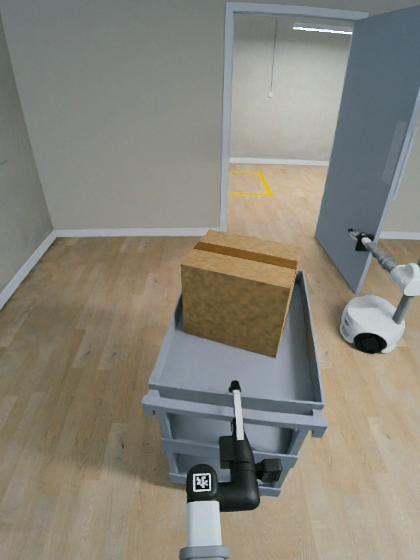

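Emit:
move --blocking false --cameras '[]' --r2 '{"base": {"strafe_m": 0.2}, "pace": "fast", "contact_limits": {"strafe_m": 0.3}}'

Emit:
wait --seconds 3 --cameras '["r2_head_camera"]'

Scene clock: 400.70 s.
move: r2 moving
r1: as last shown
r1.lidar_m: 0.43 1.73 2.26 1.18 0.90 1.37 - 2.59 1.99 1.92 1.96 0.44
r1.servo_current: wrist_yaw_rad=78(91) wrist_pitch_rad=39(46) wrist_roll_rad=46(59) gripper_m=52(59)
r1.contact_limits: translate_m 0.8
r1.wrist_depth_mm: - - - - 177 - - / - - - - 217 - - / - - - - 186 - - / - - - - 191 - - / - - - - 194 - - / 1576 1756 1576 200 164 - - / 1182 1118 185 182 148 - -
r2.base_odometry: x=-1.283 y=-1.096 heading=-2.899
r2.turned_by_wheels: -0.001
r2.turned_by_imu: -0.002
r2.base_tilt: forward=-0.6 right=+0.1
r2.lidar_m: 0.48 2.22 1.65 1.58 1.67 2.37 2.79 2.94 3.24 3.13 1.88 0.47
r2.base_status: strafe_m moving
r2.joint_positions: lift_m=+0.688 arm_m=+0.128 wrist_yaw_rad=-0.011 wrist_pitch_rad=+0.014 wrist_roll_rad=+1.569 gripper_m=-0.023
r2.joint_status: not commanded
r2.measured_speeds: translate_m=-0.001 strafe_m=+0.214 rotate_rad=+0.004 lift_m=+0.000 arm_m=+0.000 wrist_yaw_rad=-0.010 wrist_pitch_rad=+0.000 wrist_roll_rad=+0.000
r2.motor_effort: lift_m=+21(21) arm_m=+4(4) wheel_0=-25(25) wheel_1=+8(11) wheel_2=-1(2)
r2.servo_current: wrist_yaw_rad=78(78) wrist_pitch_rad=72(78) wrist_roll_rad=52(52) gripper_m=143(143)
r2.contact_limits: strafe_m 0.3
r2.hand_pose: x=+0.5863 y=-0.0906 z=+0.8620 quat_wxyz=(+0.708, +0.707, +0.001, -0.009) (m; r2's base frame)
r2.wrist_depth_mm: - - - - 153 - - / - 345 349 - 158 - - / - 359 357 - 164 - - / - 384 384 105 170 - - / - 415 418 110 176 - - / - 449 181 116 182 154 - / - - - - 187 1397 455
pictures: none
No camera images: "cameras" was empty.

Scene clock: 402.63 s.
earlier move: r2 done
r1.base_odometry: x=-2.480 y=-0.857 heading=+0.826
r1.turned_by_wheels: +0.000
r1.turned_by_imu: +0.000
r1.base_tilt: forward=-1.6 right=+1.3
r1.lidar_m: 0.46 1.72 2.25 1.26 1.05 1.81 - 2.61 2.00 1.93 1.93 0.42
r1.base_status: not commanded
r1.joint_positions: lift_m=+0.300 arm_m=+0.250 wrist_yaw_rad=+0.013 wrist_pitch_rad=+0.002 wrist_roll_rad=+0.000 gripper_m=-0.019
r1.joint_status: not commanded
r1.measured_speeds: all 0
r1.motor_effort: lift_m=+22(22) arm_m=-3(4) wheel_0=+8(9) wheel_1=+1(1) wheel_2=+10(10)
r1.servo_current: wrist_yaw_rad=72(91) wrist_pitch_rad=39(52) wrist_roll_rad=39(65) gripper_m=52(65)
r1.contact_limits: translate_m 0.8
r1.hand_pose: x=+0.7104 y=-0.0836 z=+0.4773 quat_wxyz=(+1.000, +0.000, +0.001, +0.007) (m; r1's base frame)
r1.wrist_depth_mm: - - - - 178 - - / - - - - 217 - - / - - - - 186 - - / - - - - 191 - - / - - - - 193 - - / 1576 1756 1618 200 164 - - / 1182 1118 186 182 148 - -
r2.base_odometry: x=-1.248 y=-1.237 heading=-2.899
r2.turned_by_wheels: +0.000
r2.turned_by_imu: -0.003
r2.base_tilt: forward=-0.6 right=+0.1
r2.lidar_m: 0.49 0.56 1.51 1.43 1.50 2.17 2.78 2.95 3.38 3.29 1.91 0.48
r2.base_status: done
r2.joint_positions: lift_m=+0.688 arm_m=+0.128 wrist_yaw_rad=-0.005 wrist_pitch_rad=+0.014 wrist_roll_rad=+1.569 gripper_m=-0.023
r2.joint_status: not commanded
r2.measured_speeds: all 0
r2.motor_effort: lift_m=+21(21) arm_m=+3(4) wheel_0=-2(25) wheel_1=-3(11) wheel_2=-5(5)
r2.servo_current: wrist_yaw_rad=52(150) wrist_pitch_rad=72(78) wrist_roll_rad=52(65) gripper_m=143(156)
r2.contact_limits: strafe_m 0.3
r2.hand_pose: x=+0.5868 y=-0.0889 z=+0.8620 quat_wxyz=(+0.708, +0.707, +0.003, -0.007) (m; r2's base frame)
r2.wrist_depth_mm: - - - - 154 - - / - 384 379 101 159 - - / - 357 357 - 165 - - / - 382 382 106 170 - - / - 413 415 111 176 - - / - 445 181 115 182 158 - / - - - - 186 155 459
wait: 1.93 of 3 s (r2 has come to rest)
pictures: r2_head_camera
Images, in order (width x height): r2_head_camera 420x560.

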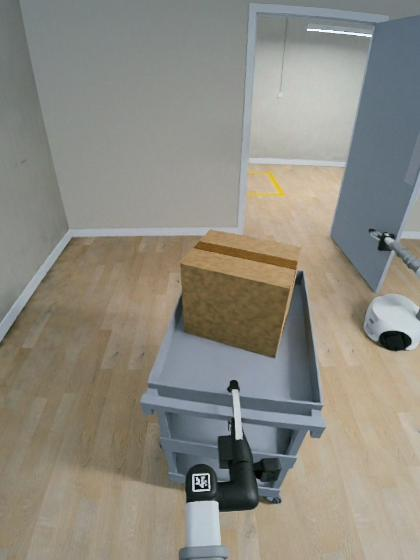

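Emit:
move --blocking false --cameras '[]' --r2 '{"base": {"strafe_m": -0.42}, "pace": "default", "contact_limits": {"strafe_m": 0.3}}'

Emit:
wait --seconds 3 --cameras '["r2_head_camera"]'

Scene clock: 419.73 s.
move: r2 moving
r1: as last shown
r1.base_tilt: forward=-1.6 right=+1.2
r1.lidar_m: 0.45 1.72 2.26 1.26 1.00 1.80 - 2.60 1.98 1.93 1.96 0.42
r1.servo_current: wrist_yaw_rad=52(85) wrist_pitch_rad=46(52) wrist_roll_rad=52(52) gripper_m=52(59)
r1.contact_limits: translate_m 0.8
r1.wrist_depth_mm: - - - - 178 - - / - - - - 216 - - / - - - - 186 - - / - - - - 191 - - / - - - - 193 - - / 1618 1863 1576 200 164 - - / 1160 1098 185 182 148 - -
r2.base_odometry: x=-1.257 y=-1.202 heading=-2.898
r2.turned_by_wheels: +0.001
r2.turned_by_imu: +0.002
r2.base_tilt: forward=-0.7 right=+0.1
r2.lidar_m: 0.50 0.53 1.54 1.46 1.54 2.22 2.80 2.92 3.33 3.25 1.87 0.47
r2.base_status: strafe_m moving
r2.joint_positions: lift_m=+0.688 arm_m=+0.128 wrist_yaw_rad=+0.001 wrist_pitch_rad=+0.014 wrist_roll_rad=+1.569 gripper_m=-0.023
r2.joint_status: not commanded
r2.measured_speeds: translate_m=+0.000 strafe_m=-0.141 rotate_rad=+0.002 lift_m=+0.000 arm_m=+0.000 wrist_yaw_rad=+0.021 wrist_pitch_rad=+0.000 wrist_roll_rad=+0.000
r2.motor_effort: lift_m=+21(21) arm_m=+1(1) wheel_0=+16(18) wheel_1=-10(11) wheel_2=+1(2)
r2.servo_current: wrist_yaw_rad=46(59) wrist_pitch_rad=72(78) wrist_roll_rad=46(59) gripper_m=150(156)
r2.contact_limits: strafe_m 0.3
r2.hand_pose: x=+0.5873 y=-0.0872 z=+0.8620 quat_wxyz=(+0.708, +0.707, +0.005, -0.005) (m; r2's base frame)
r2.wrist_depth_mm: - - - - 156 466 - / - 418 410 101 160 - - / - 357 362 - 166 - - / - 384 384 107 171 - - / - 407 413 111 177 - - / - 445 179 116 181 159 - / - - - - 185 156 459
pictures: none
No camera images: "cameras" was empty.

Scene clock: 421.97 s.
earlier move: r2 done
r1.base_odometry: x=-2.480 y=-0.857 heading=+0.826
r1.turned_by_wheels: +0.000
r1.turned_by_imu: +0.000
r1.base_tilt: forward=-1.6 right=+1.2
r1.lidar_m: 0.43 1.73 2.24 2.77 1.02 1.08 - 2.61 1.99 1.93 1.96 0.44
r1.base_status: not commanded
r1.joint_positions: lift_m=+0.300 arm_m=+0.250 wrist_yaw_rad=+0.013 wrist_pitch_rad=+0.002 wrist_roll_rad=+0.000 gripper_m=-0.019
r1.joint_status: not commanded
r1.measured_speeds: all 0
r1.motor_effort: lift_m=+22(22) arm_m=-4(4) wheel_0=+8(9) wheel_1=+1(1) wheel_2=+10(10)
r1.servo_current: wrist_yaw_rad=78(98) wrist_pitch_rad=39(52) wrist_roll_rad=46(65) gripper_m=59(59)
r1.contact_limits: translate_m 0.8
r1.hand_pose: x=+0.7104 y=-0.0836 z=+0.4773 quat_wxyz=(+1.000, +0.000, +0.001, +0.007) (m; r1's base frame)
r1.wrist_depth_mm: - - - - 178 - - / - - - - 217 - - / - - - - 186 - - / - - - - 191 - - / - - - - 194 - - / 1576 1756 1661 200 164 - - / 1182 1118 185 182 148 - -
r2.base_odometry: x=-1.349 y=-0.829 heading=-2.898
r2.turned_by_wheels: +0.000
r2.turned_by_imu: +0.005
r2.base_tilt: forward=-0.6 right=+0.1
r2.lidar_m: 0.39 0.41 1.90 1.87 1.94 2.80 2.80 2.97 2.97 2.86 3.01 0.53
r2.base_status: done
r2.joint_positions: lift_m=+0.688 arm_m=+0.128 wrist_yaw_rad=+0.012 wrist_pitch_rad=+0.014 wrist_roll_rad=+1.571 gripper_m=-0.023
r2.joint_status: not commanded
r2.measured_speeds: all 0
r2.motor_effort: lift_m=+21(21) arm_m=+4(4) wheel_0=+1(22) wheel_1=+0(11) wheel_2=+2(4)
r2.servo_current: wrist_yaw_rad=65(111) wrist_pitch_rad=78(78) wrist_roll_rad=52(59) gripper_m=143(156)
r2.contact_limits: strafe_m 0.3
r2.hand_pose: x=+0.5883 y=-0.0840 z=+0.8620 quat_wxyz=(+0.707, +0.707, +0.009, -0.001) (m; r2's base frame)
r2.wrist_depth_mm: - - - 247 289 1281 1008 / - - - 248 266 1366 1042 / - - - 167 237 1576 477 / - - - 154 218 1576 - / - 399 404 143 202 - - / - 387 181 132 189 159 - / - 370 375 - 178 151 -
wait: 2.23 of 3 s (r2 has come to rest)
pictures: r2_head_camera
Images, in order (width x height): r2_head_camera 420x560.

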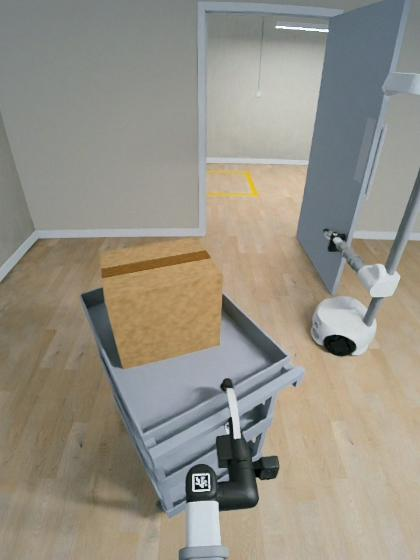

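Emit:
move --blocking false --cameras '[]' --r2 '{"base": {"translate_m": -0.6, "strafe_m": 0.28}, "pace": "slow", "contact_limits": {"translate_m": 0.3}}'

Emit:
wait --seconds 8 --cameras '["r2_head_camera"]'

Scene clock: 461.70 s.
move: r2 moving
r1: as last shown
r1.base_tilt: forward=-1.6 right=+1.3
r1.lidar_m: 0.44 1.70 2.21 2.79 1.02 1.08 - 2.61 1.99 1.92 1.94 0.44
r1.servo_current: wrist_yaw_rad=72(85) wrist_pitch_rad=39(52) wrist_roll_rad=59(65) gripper_m=46(59)
r1.contact_limits: translate_m 0.8
r1.wrist_depth_mm: - - - - 178 - - / - - - - 216 - - / - - - - 187 - - / - - - - 191 - - / - - - - 194 - - / 1576 1756 1576 200 164 - - / 1205 1098 185 182 149 - -
r2.base_odometry: x=-1.336 y=-0.832 heading=-2.898
r2.turned_by_wheels: +0.000
r2.turned_by_imu: +0.001
r2.base_tilt: forward=-0.6 right=+0.1
r2.lidar_m: 0.37 0.40 1.95 1.86 1.92 2.80 2.78 2.94 2.94 2.87 3.03 0.55
r2.base_status: translate_m moving; strafe_m moving
r2.joint_positions: lift_m=+0.688 arm_m=+0.128 wrist_yaw_rad=+0.012 wrist_pitch_rad=+0.014 wrist_roll_rad=+1.571 gripper_m=-0.023
r2.joint_status: not commanded
r2.measured_speeds: translate_m=-0.049 strafe_m=+0.022 rotate_rad=-0.002 lift_m=+0.000 arm_m=+0.000 wrist_yaw_rad=+0.000 wrist_pitch_rad=+0.000 wrist_roll_rad=+0.000
r2.motor_effort: lift_m=+21(21) arm_m=+3(4) wheel_0=-5(8) wheel_1=-4(5) wheel_2=+16(16)
r2.servo_current: wrist_yaw_rad=78(85) wrist_pitch_rad=72(78) wrist_roll_rad=39(52) gripper_m=143(150)
r2.contact_limits: translate_m 0.3
r2.hand_pose: x=+0.5883 y=-0.0840 z=+0.8620 quat_wxyz=(+0.707, +0.707, +0.009, -0.001) (m; r2's base frame)
r2.wrist_depth_mm: - - - 249 285 291 991 / - - - 245 263 1430 1060 / - - - 164 236 1576 469 / - - - 154 218 1576 - / - 399 402 143 203 768 - / - 389 185 132 190 157 - / - 375 377 - 178 152 -
pictures: none
No camera images: "cameras" was empty.

Scene clock: 469.00 s.
earlier move: r2 done
r1.base_odometry: x=-2.480 y=-0.857 heading=+0.826
r1.turned_by_wheels: +0.000
r1.turned_by_imu: +0.000
r1.base_tilt: forward=-1.6 right=+1.3
r1.lidar_m: 0.46 1.72 2.26 2.79 1.36 1.28 - 2.60 1.99 1.92 1.95 0.44
r1.base_status: not commanded
r1.joint_positions: lift_m=+0.300 arm_m=+0.250 wrist_yaw_rad=+0.013 wrist_pitch_rad=+0.002 wrist_roll_rad=+0.000 gripper_m=-0.019
r1.joint_status: not commanded
r1.measured_speeds: all 0
r1.motor_effort: lift_m=+22(22) arm_m=-3(4) wheel_0=+8(9) wheel_1=+1(1) wheel_2=+10(10)
r1.servo_current: wrist_yaw_rad=78(104) wrist_pitch_rad=39(52) wrist_roll_rad=46(78) gripper_m=52(59)
r1.contact_limits: translate_m 0.8
r1.hand_pose: x=+0.7104 y=-0.0836 z=+0.4773 quat_wxyz=(+1.000, +0.000, +0.001, +0.007) (m; r1's base frame)
r1.wrist_depth_mm: - - - - 178 - - / - - - - 217 - - / - - - - 186 - - / - - - - 191 - - / - - - - 193 - - / 1618 1756 1618 200 164 - - / 1182 1078 185 181 148 - -
r2.base_odometry: x=-0.700 y=-0.957 heading=-2.899
r2.turned_by_wheels: -0.001
r2.turned_by_imu: -0.003
r2.base_tilt: forward=-0.7 right=+0.0
r2.lidar_m: 0.52 2.26 1.69 1.57 1.68 2.27 2.20 2.30 3.21 3.12 3.31 0.48
r2.base_status: done
r2.joint_positions: lift_m=+0.688 arm_m=+0.128 wrist_yaw_rad=-0.004 wrist_pitch_rad=+0.014 wrist_roll_rad=+1.570 gripper_m=-0.023
r2.joint_status: not commanded
r2.measured_speeds: all 0
r2.motor_effort: lift_m=+21(21) arm_m=-3(4) wheel_0=-7(16) wheel_1=-7(9) wheel_2=+5(16)
r2.servo_current: wrist_yaw_rad=52(85) wrist_pitch_rad=72(85) wrist_roll_rad=39(59) gripper_m=150(156)
r2.contact_limits: translate_m 0.3
r2.hand_pose: x=+0.5869 y=-0.0885 z=+0.8620 quat_wxyz=(+0.707, +0.707, +0.004, -0.006) (m; r2's base frame)
r2.wrist_depth_mm: - - - 101 156 - - / - 353 357 104 163 - - / - 368 370 109 169 - - / - 399 397 114 178 - - / - 439 439 120 187 - - / - 480 177 126 197 157 - / - - - - 132 1397 442
wait: 7.30 of 8 s (r2 has come to rest)
pictures: r2_head_camera
Images, in order (width x height): r2_head_camera 420x560.

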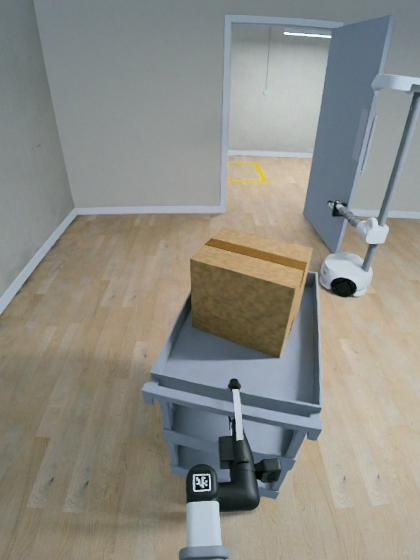

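Emit:
move --blocking false --cameras '[]' --r2 '{"base": {"translate_m": 0.25, "strafe_m": -0.05}, "pace": "slow", "contact_limits": {"translate_m": 0.3}}'

Emit:
wait --seconds 4 --cameras '["r2_head_camera"]'

Scene clock: 481.23 s.
move: r2 moving
r1: as last shown
r1.lidar_m: 0.43 1.75 2.22 2.79 1.34 1.26 - 2.58 1.99 1.93 1.96 0.44
r1.motor_effort: lift_m=+22(22) arm_m=-4(4) wheel_0=+8(9) wheel_1=+1(1) wheel_2=+10(10)
r1.servo_current: wrist_yaw_rad=85(85) wrist_pitch_rad=39(46) wrist_roll_rad=39(65) gripper_m=46(65)
r1.contact_limits: translate_m 0.8
r1.wrist_depth_mm: - - - - 178 - - / - - - - 216 - - / - - - - 187 - - / - - - - 191 - - / - - - - 194 - - / 1618 1756 1576 200 164 - - / 1182 1118 185 182 148 - -
r2.base_odometry: x=-0.712 y=-0.957 heading=-2.899
r2.turned_by_wheels: +0.000
r2.turned_by_imu: +0.000
r2.base_tilt: forward=-0.7 right=+0.1
r2.lidar_m: 0.51 2.25 1.68 1.58 1.67 2.28 2.20 2.32 3.20 3.13 3.25 0.47
r2.base_status: translate_m moving; strafe_m moving
r2.joint_positions: lift_m=+0.688 arm_m=+0.128 wrist_yaw_rad=-0.004 wrist_pitch_rad=+0.014 wrist_roll_rad=+1.570 gripper_m=-0.023
r2.joint_status: not commanded
r2.measured_speeds: translate_m=+0.049 strafe_m=-0.010 rotate_rad=+0.000 lift_m=+0.000 arm_m=+0.000 wrist_yaw_rad=+0.000 wrist_pitch_rad=+0.000 wrist_roll_rad=+0.000
r2.motor_effort: lift_m=+21(21) arm_m=-4(4) wheel_0=+7(11) wheel_1=+6(6) wheel_2=-16(16)
r2.servo_current: wrist_yaw_rad=59(59) wrist_pitch_rad=72(72) wrist_roll_rad=52(52) gripper_m=143(156)
r2.contact_limits: translate_m 0.3
r2.hand_pose: x=+0.5869 y=-0.0886 z=+0.8620 quat_wxyz=(+0.707, +0.707, +0.003, -0.006) (m; r2's base frame)
r2.wrist_depth_mm: - - - - 155 - - / - 349 353 103 161 - - / - 368 366 109 168 - - / - 397 392 112 176 - - / - 436 427 118 185 - - / - 477 177 123 193 156 - / - - - - 131 1430 445
pictures: none
No camera images: "cameras" was empty.

Scene clock: 484.57 s.
earlier move: r2 done
r1.base_odometry: x=-2.480 y=-0.857 heading=+0.826
r1.turned_by_wheels: +0.000
r1.turned_by_imu: +0.000
r1.base_tilt: forward=-1.6 right=+1.3
r1.lidar_m: 0.46 1.73 2.22 2.78 1.08 1.17 - 2.58 2.00 1.94 1.96 0.44
r1.base_status: not commanded
r1.joint_positions: lift_m=+0.300 arm_m=+0.250 wrist_yaw_rad=+0.013 wrist_pitch_rad=+0.002 wrist_roll_rad=+0.000 gripper_m=-0.019
r1.joint_status: not commanded
r1.measured_speeds: all 0
r1.motor_effort: lift_m=+22(22) arm_m=-4(4) wheel_0=+8(9) wheel_1=+1(1) wheel_2=+10(10)
r1.servo_current: wrist_yaw_rad=78(98) wrist_pitch_rad=39(52) wrist_roll_rad=39(72) gripper_m=46(65)
r1.contact_limits: translate_m 0.8
r1.hand_pose: x=+0.7104 y=-0.0836 z=+0.4773 quat_wxyz=(+1.000, +0.000, +0.001, +0.007) (m; r1's base frame)
r1.wrist_depth_mm: - - - - 177 - - / - - - - 216 - - / - - - - 187 - - / - - - - 190 - - / - - - - 193 - - / 1576 1756 1576 200 164 - - / 1205 1118 186 182 148 - -
r2.base_odometry: x=-0.954 y=-0.968 heading=-2.898
r2.turned_by_wheels: +0.001
r2.turned_by_imu: +0.002
r2.base_tilt: forward=-0.7 right=+0.1
r2.lidar_m: 0.51 0.56 1.71 1.65 1.71 2.51 2.44 2.57 3.17 3.07 3.24 0.48
r2.base_status: done
r2.joint_positions: lift_m=+0.688 arm_m=+0.128 wrist_yaw_rad=+0.001 wrist_pitch_rad=+0.014 wrist_roll_rad=+1.570 gripper_m=-0.023
r2.joint_status: not commanded
r2.measured_speeds: all 0
r2.motor_effort: lift_m=+21(21) arm_m=+4(4) wheel_0=+10(16) wheel_1=+6(9) wheel_2=-4(17)
r2.servo_current: wrist_yaw_rad=39(65) wrist_pitch_rad=72(78) wrist_roll_rad=46(59) gripper_m=150(156)
r2.contact_limits: translate_m 0.3
r2.hand_pose: x=+0.5874 y=-0.0871 z=+0.8620 quat_wxyz=(+0.707, +0.707, +0.005, -0.004) (m; r2's base frame)
r2.wrist_depth_mm: - - - 106 163 - - / - 462 357 109 168 - - / - 366 362 112 174 - - / - 389 387 117 180 - - / - 421 418 121 186 - - / - 452 171 126 191 157 - / - - - - 130 1308 449
wait: 3.33 of 4 s (r2 has come to rest)
pictures: r2_head_camera
Images, in order (width x height): r2_head_camera 420x560.

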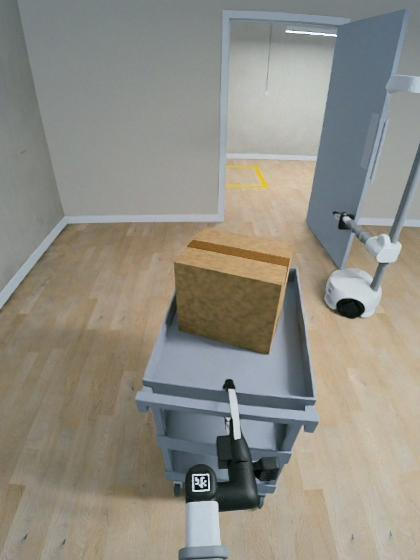

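Emit:
move --blocking false --cameras '[]' --r2 '{"base": {"translate_m": 0.3, "strafe_m": 0.07}, "pace": "slow", "contact_limits": {"translate_m": 0.3}}'

Emit:
wait --seconds 4.5 --cameras '["r2_head_camera"]'

Scene clock: 508.90 s.
move: r2 moving
r1: as last shown
r1.base_tilt: forward=-1.6 right=+1.2
r1.lidar_m: 0.44 1.74 2.27 2.77 1.04 1.20 - 2.61 1.99 1.93 1.96 0.44
r1.servo_current: wrist_yaw_rad=78(98) wrist_pitch_rad=52(52) wrist_roll_rad=59(59) gripper_m=59(59)
r1.contact_limits: translate_m 0.8
r1.wrist_depth_mm: - - - - 178 - - / - - - - 217 - - / - - - - 186 - - / - - - - 191 - - / - - - - 193 - - / 1661 1756 1576 200 164 - - / 1205 1118 185 182 148 - -
r2.base_odometry: x=-0.966 y=-0.974 heading=-2.898
r2.turned_by_wheels: +0.000
r2.turned_by_imu: +0.001
r2.base_tilt: forward=-0.7 right=+0.0
r2.lidar_m: 0.49 0.55 1.66 1.64 1.71 2.48 2.45 2.60 3.21 3.08 3.25 0.48
r2.base_status: translate_m moving; strafe_m moving
r2.joint_positions: lift_m=+0.688 arm_m=+0.128 wrist_yaw_rad=+0.001 wrist_pitch_rad=+0.014 wrist_roll_rad=+1.570 gripper_m=-0.023
r2.joint_status: not commanded
r2.measured_speeds: translate_m=+0.049 strafe_m=+0.011 rotate_rad=+0.002 lift_m=+0.000 arm_m=+0.000 wrist_yaw_rad=+0.000 wrist_pitch_rad=+0.000 wrist_roll_rad=+0.000
r2.motor_effort: lift_m=+21(21) arm_m=+4(4) wheel_0=+10(13) wheel_1=+7(10) wheel_2=-13(13)
r2.servo_current: wrist_yaw_rad=59(59) wrist_pitch_rad=65(78) wrist_roll_rad=46(52) gripper_m=143(150)
r2.contact_limits: translate_m 0.3
r2.hand_pose: x=+0.5874 y=-0.0871 z=+0.8620 quat_wxyz=(+0.707, +0.707, +0.005, -0.004) (m; r2's base frame)
r2.wrist_depth_mm: - - - 106 164 683 - / - 477 389 110 168 - - / - 364 364 114 173 - - / - 389 384 117 179 - - / - 421 413 121 187 - - / - 452 171 126 191 157 - / - - - - 130 1308 445
pictures: none
No camera images: "cameras" was empty.

Scene clock: 512.73 s.
earlier move: r2 done
r1.base_odometry: x=-2.480 y=-0.857 heading=+0.826
r1.turned_by_wheels: +0.000
r1.turned_by_imu: +0.000
r1.base_tilt: forward=-1.6 right=+1.3
r1.lidar_m: 0.45 1.73 2.22 2.78 0.89 1.39 - 2.61 1.99 1.91 1.97 0.45
r1.base_status: not commanded
r1.joint_positions: lift_m=+0.300 arm_m=+0.250 wrist_yaw_rad=+0.013 wrist_pitch_rad=+0.002 wrist_roll_rad=+0.000 gripper_m=-0.019
r1.joint_status: not commanded
r1.measured_speeds: all 0
r1.motor_effort: lift_m=+22(22) arm_m=-4(4) wheel_0=+8(9) wheel_1=+1(1) wheel_2=+10(10)
r1.servo_current: wrist_yaw_rad=72(98) wrist_pitch_rad=33(52) wrist_roll_rad=52(65) gripper_m=59(59)
r1.contact_limits: translate_m 0.8
r1.hand_pose: x=+0.7104 y=-0.0836 z=+0.4773 quat_wxyz=(+1.000, +0.000, +0.001, +0.007) (m; r1's base frame)
r1.wrist_depth_mm: - - - - 178 - - / - - - - 217 - - / - - - - 186 - - / - - - - 191 - - / - - - - 193 - - / 1618 1756 1618 200 164 - - / 1182 1098 186 182 148 - -
r2.base_odometry: x=-1.228 y=-1.108 heading=-2.899
r2.turned_by_wheels: -0.001
r2.turned_by_imu: -0.003
r2.base_tilt: forward=-0.6 right=+0.1
r2.lidar_m: 0.53 2.18 1.62 1.56 1.65 2.33 2.75 2.83 3.26 3.15 1.96 0.47
r2.base_status: done
r2.joint_positions: lift_m=+0.688 arm_m=+0.128 wrist_yaw_rad=-0.009 wrist_pitch_rad=+0.014 wrist_roll_rad=+1.570 gripper_m=-0.023
r2.joint_status: not commanded
r2.measured_speeds: all 0
r2.motor_effort: lift_m=+21(21) arm_m=+4(4) wheel_0=-1(13) wheel_1=+3(10) wheel_2=-12(16)
r2.servo_current: wrist_yaw_rad=65(65) wrist_pitch_rad=72(78) wrist_roll_rad=39(65) gripper_m=150(150)
r2.contact_limits: translate_m 0.3
r2.hand_pose: x=+0.5865 y=-0.0899 z=+0.8620 quat_wxyz=(+0.707, +0.707, +0.002, -0.008) (m; r2's base frame)
r2.wrist_depth_mm: - 484 484 - 148 - - / - 338 343 - 157 - - / - 370 370 160 165 - - / - 407 404 108 175 - - / - 459 445 117 185 - - / - - 176 124 196 155 - / - - - - 130 1397 430
wait: 3.83 of 4.5 s (r2 has come to rest)
pictures: r2_head_camera
Images, in order (width x height): r2_head_camera 420x560.

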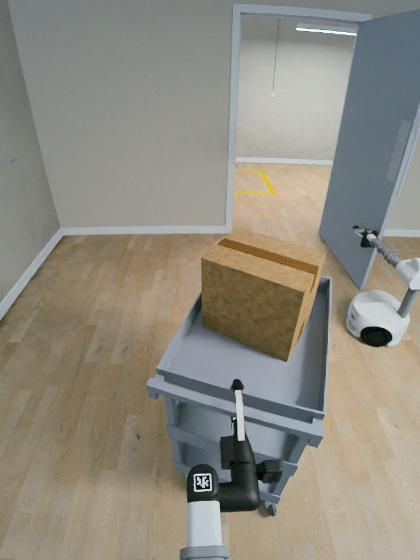

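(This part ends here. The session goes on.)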